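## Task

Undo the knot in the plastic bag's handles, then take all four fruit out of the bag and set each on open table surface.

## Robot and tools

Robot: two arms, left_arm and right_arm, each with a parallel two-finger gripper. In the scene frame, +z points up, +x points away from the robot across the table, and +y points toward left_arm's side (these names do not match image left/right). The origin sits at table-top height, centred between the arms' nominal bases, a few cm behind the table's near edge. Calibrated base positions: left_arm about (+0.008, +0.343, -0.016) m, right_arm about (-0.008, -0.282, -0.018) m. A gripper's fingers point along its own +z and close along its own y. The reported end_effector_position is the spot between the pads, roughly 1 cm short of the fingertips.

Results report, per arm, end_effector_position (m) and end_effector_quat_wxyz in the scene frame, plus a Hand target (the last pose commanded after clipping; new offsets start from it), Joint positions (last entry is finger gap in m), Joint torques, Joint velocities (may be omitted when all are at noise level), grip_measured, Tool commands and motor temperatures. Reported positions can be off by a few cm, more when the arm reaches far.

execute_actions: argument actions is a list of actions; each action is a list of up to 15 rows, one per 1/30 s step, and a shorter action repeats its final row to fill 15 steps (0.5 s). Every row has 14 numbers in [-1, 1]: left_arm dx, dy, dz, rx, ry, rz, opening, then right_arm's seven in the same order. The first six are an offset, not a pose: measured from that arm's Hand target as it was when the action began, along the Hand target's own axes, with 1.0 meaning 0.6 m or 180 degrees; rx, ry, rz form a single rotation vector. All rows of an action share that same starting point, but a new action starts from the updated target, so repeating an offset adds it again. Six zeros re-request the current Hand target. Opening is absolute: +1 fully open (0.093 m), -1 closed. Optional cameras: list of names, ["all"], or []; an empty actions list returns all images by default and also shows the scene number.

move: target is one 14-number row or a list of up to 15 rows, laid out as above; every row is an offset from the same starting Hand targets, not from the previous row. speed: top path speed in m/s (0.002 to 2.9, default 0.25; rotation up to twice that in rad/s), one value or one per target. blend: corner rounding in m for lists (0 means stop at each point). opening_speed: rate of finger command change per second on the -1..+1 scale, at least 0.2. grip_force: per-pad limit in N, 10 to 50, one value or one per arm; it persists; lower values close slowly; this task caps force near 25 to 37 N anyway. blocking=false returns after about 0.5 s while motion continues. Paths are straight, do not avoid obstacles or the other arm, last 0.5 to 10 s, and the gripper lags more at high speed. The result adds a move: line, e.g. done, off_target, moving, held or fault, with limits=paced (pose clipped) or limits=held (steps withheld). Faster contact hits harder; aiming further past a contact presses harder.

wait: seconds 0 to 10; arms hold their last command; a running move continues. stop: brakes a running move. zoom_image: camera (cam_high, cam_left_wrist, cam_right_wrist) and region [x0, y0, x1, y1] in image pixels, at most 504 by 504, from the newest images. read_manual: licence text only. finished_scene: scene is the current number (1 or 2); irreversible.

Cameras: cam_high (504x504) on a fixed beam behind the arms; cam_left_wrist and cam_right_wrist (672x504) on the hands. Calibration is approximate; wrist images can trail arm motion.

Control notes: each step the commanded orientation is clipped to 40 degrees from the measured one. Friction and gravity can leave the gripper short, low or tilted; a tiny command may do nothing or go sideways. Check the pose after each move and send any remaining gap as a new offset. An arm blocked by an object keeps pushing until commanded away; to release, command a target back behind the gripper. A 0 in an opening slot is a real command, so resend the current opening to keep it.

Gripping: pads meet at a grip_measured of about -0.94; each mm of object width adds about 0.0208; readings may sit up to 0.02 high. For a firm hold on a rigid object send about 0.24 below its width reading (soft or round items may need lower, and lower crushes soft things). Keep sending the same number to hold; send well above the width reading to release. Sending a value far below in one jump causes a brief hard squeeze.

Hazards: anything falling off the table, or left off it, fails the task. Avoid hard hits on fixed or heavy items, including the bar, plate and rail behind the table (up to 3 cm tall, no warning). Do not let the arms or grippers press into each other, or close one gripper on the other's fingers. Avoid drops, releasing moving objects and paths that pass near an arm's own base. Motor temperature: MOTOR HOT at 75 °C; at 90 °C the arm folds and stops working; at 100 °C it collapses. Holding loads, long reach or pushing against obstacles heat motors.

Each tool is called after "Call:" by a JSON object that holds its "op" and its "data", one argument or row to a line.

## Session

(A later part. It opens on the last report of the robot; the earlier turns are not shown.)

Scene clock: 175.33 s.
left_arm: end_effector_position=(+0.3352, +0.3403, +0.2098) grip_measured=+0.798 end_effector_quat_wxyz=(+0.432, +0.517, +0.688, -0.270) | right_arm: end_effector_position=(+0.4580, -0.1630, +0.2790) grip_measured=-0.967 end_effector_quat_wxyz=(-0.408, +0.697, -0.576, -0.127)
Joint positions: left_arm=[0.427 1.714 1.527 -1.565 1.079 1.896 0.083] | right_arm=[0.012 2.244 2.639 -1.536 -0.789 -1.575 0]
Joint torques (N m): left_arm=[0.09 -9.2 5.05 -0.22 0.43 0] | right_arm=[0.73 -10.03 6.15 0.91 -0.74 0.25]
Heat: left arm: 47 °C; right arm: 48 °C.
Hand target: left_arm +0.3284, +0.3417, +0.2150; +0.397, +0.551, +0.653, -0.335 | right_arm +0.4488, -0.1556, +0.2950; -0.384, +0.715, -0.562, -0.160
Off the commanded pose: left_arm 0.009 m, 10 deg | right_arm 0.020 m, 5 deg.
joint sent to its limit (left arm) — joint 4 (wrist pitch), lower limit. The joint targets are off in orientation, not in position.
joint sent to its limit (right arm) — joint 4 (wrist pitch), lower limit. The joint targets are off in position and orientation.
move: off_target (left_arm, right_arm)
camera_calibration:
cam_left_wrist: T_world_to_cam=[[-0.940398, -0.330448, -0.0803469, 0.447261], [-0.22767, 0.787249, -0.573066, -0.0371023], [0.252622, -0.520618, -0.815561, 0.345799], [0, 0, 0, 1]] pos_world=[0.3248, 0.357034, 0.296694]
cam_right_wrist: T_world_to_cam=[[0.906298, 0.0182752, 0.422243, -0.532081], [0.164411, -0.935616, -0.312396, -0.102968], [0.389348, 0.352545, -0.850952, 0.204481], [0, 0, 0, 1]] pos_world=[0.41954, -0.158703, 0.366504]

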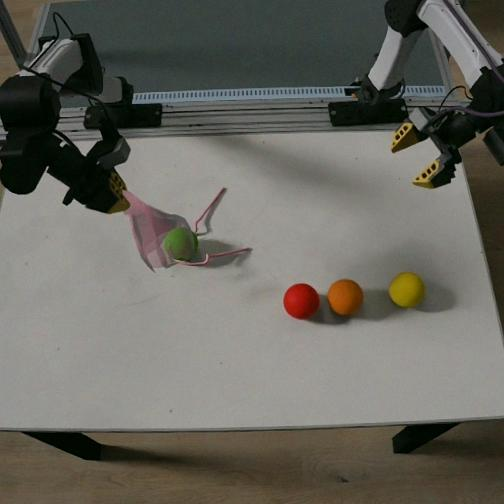

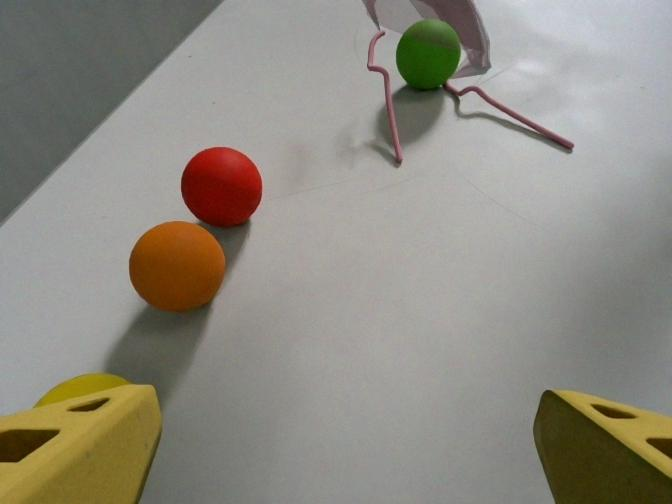

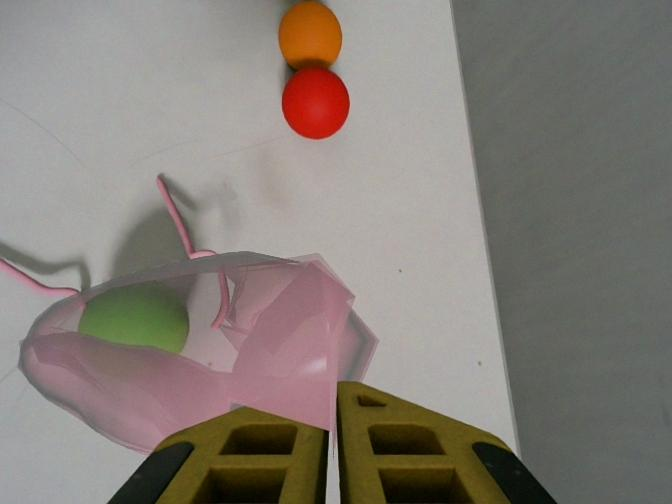

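Call:
{"op": "move", "data": {
  "target": [
    [0,0,0,0,0,0,0.8,0.0,-0.05,-0.13,0,0,0,-1],
    [0,0,0,0,0,0,0.8,0.1,-0.02,-0.25,0,0,0,-1]
  ],
  "cameras": ["all"],
  "speed": 0.08
}}

Scene clock: 179.83 s.
left_arm: end_effector_position=(+0.3352, +0.3403, +0.2098) grip_measured=+0.798 end_effector_quat_wxyz=(+0.432, +0.517, +0.688, -0.270) | right_arm: end_effector_position=(+0.4651, -0.3138, +0.3358) grip_measured=-0.967 end_effector_quat_wxyz=(-0.510, +0.613, -0.603, -0.033)
Joint positions: left_arm=[0.427 1.714 1.527 -1.565 1.079 1.896 0.083] | right_arm=[-0.347 2.237 2.767 -1.538 -0.959 -1.646 0]
Joint torques (N m): left_arm=[0.14 -9.17 5.22 -0.22 0.41 0.05] | right_arm=[-0.21 -12.48 3.37 1.04 -0.82 0]
Heat: left arm: 47 °C; right arm: 49 °C.
Hand target: left_arm +0.3284, +0.3417, +0.2150; +0.397, +0.551, +0.653, -0.335 | right_arm +0.4485, -0.3049, +0.3579; -0.384, +0.715, -0.562, -0.160
Off the commanded pose: left_arm 0.009 m, 10 deg | right_arm 0.029 m, 24 deg.
elbow stopped short (right arm): the move would have taken joint 3 (elbow) straighter than the controller allows.
joint sent to its limit (left arm) — joint 4 (wrist pitch), lower limit. The joint targets are off in orientation, not in position.
joint sent to its limit (right arm) — joint 4 (wrist pitch), lower limit. The joint targets are off in position and orientation.
move: off_target (left_arm, right_arm)
camera_calibration:
cam_left_wrist: T_world_to_cam=[[-0.940398, -0.330448, -0.0803469, 0.447261], [-0.22767, 0.787249, -0.573066, -0.0371023], [0.252622, -0.520618, -0.815561, 0.345799], [0, 0, 0, 1]] pos_world=[0.3248, 0.357034, 0.296694]
cam_right_wrist: T_world_to_cam=[[0.776334, -0.231804, 0.586151, -0.632814], [0.0130136, -0.92383, -0.382581, -0.129897], [0.630188, 0.304639, -0.714184, 0.130215], [0, 0, 0, 1]] pos_world=[0.410905, -0.30636, 0.414225]

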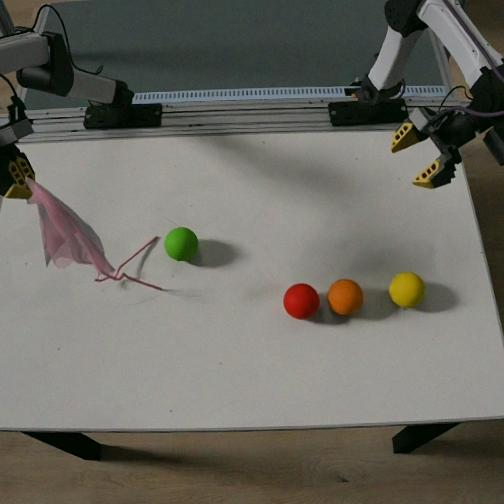

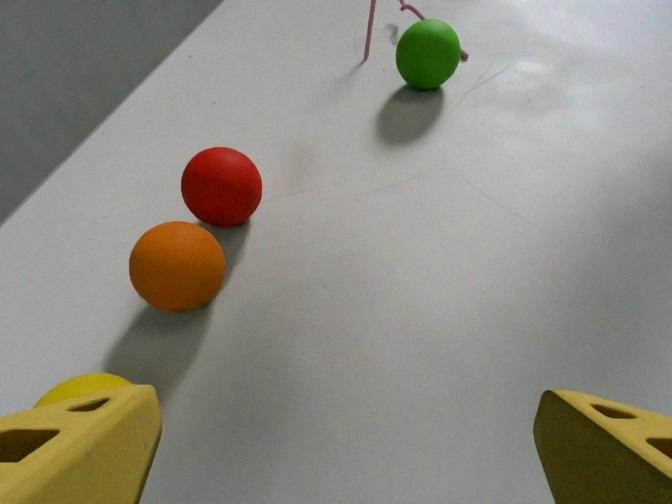

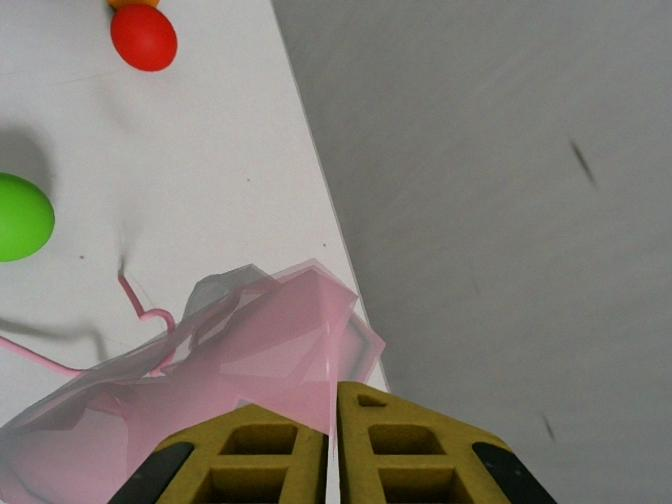

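Call:
{"op": "move", "data": {
  "target": [
    [0,0,0,0,0,0,0.8,0.31,0.178,0.31,0,0,0,-1],
    [0,0,0,0,0,0,0.8,0.31,0.178,0.31,0,0,0,-0.2],
    [0,0,0,0,0,0,0.8,0.25,0.178,0.1,0,0,0,-0.2]
  ],
  "cameras": ["cam_high"],
  "speed": 0.12
}}

Scene clock: 185.87 s.
left_arm: end_effector_position=(+0.3352, +0.3403, +0.2098) grip_measured=+0.798 end_effector_quat_wxyz=(+0.432, +0.517, +0.688, -0.270) | right_arm: end_effector_position=(+0.4136, -0.3710, +0.1574) grip_measured=-0.203 end_effector_quat_wxyz=(-0.380, +0.647, -0.646, -0.140)
Joint positions: left_arm=[0.427 1.714 1.527 -1.565 1.079 1.896 0.083] | right_arm=[-0.486 2.206 2.112 -1.543 -0.823 -2.095 0.035]
Joint torques (N m): left_arm=[-0.03 -9.24 5.03 -0.23 0.46 0.05] | right_arm=[0.14 -12.94 6.38 -0.07 -0.27 0.01]
Motor temperatures (°C): left_arm=[24 46 42 31 25 25 29] | right_arm=[25 49 38 34 27 24 26]
Heat: left arm: 46 °C; right arm: 49 °C.
Hand target: left_arm +0.3284, +0.3417, +0.2150; +0.397, +0.551, +0.653, -0.335 | right_arm +0.4095, -0.3711, +0.1801; -0.384, +0.715, -0.562, -0.160
Off the commanded pose: left_arm 0.009 m, 10 deg | right_arm 0.023 m, 13 deg.
joint sent to its limit (left arm) — joint 4 (wrist pitch), lower limit. The joint targets are off in orientation, not in position.
joint sent to its limit (right arm) — joint 4 (wrist pitch), lower limit; joint 6 (wrist roll), lower limit. The joint targets are off in position and orientation.
move: off_target (left_arm, right_arm); target 2's new opening was sent with right_arm's hand 0.009 m and 3 deg from that target
Images, in order (width x height): cam_high 504x504.

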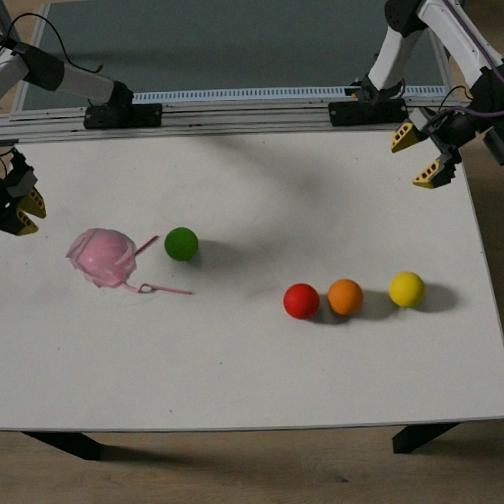

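Call:
{"op": "finished_scene", "data": {
  "scene": 2
}}

The scene is finished: the task was done.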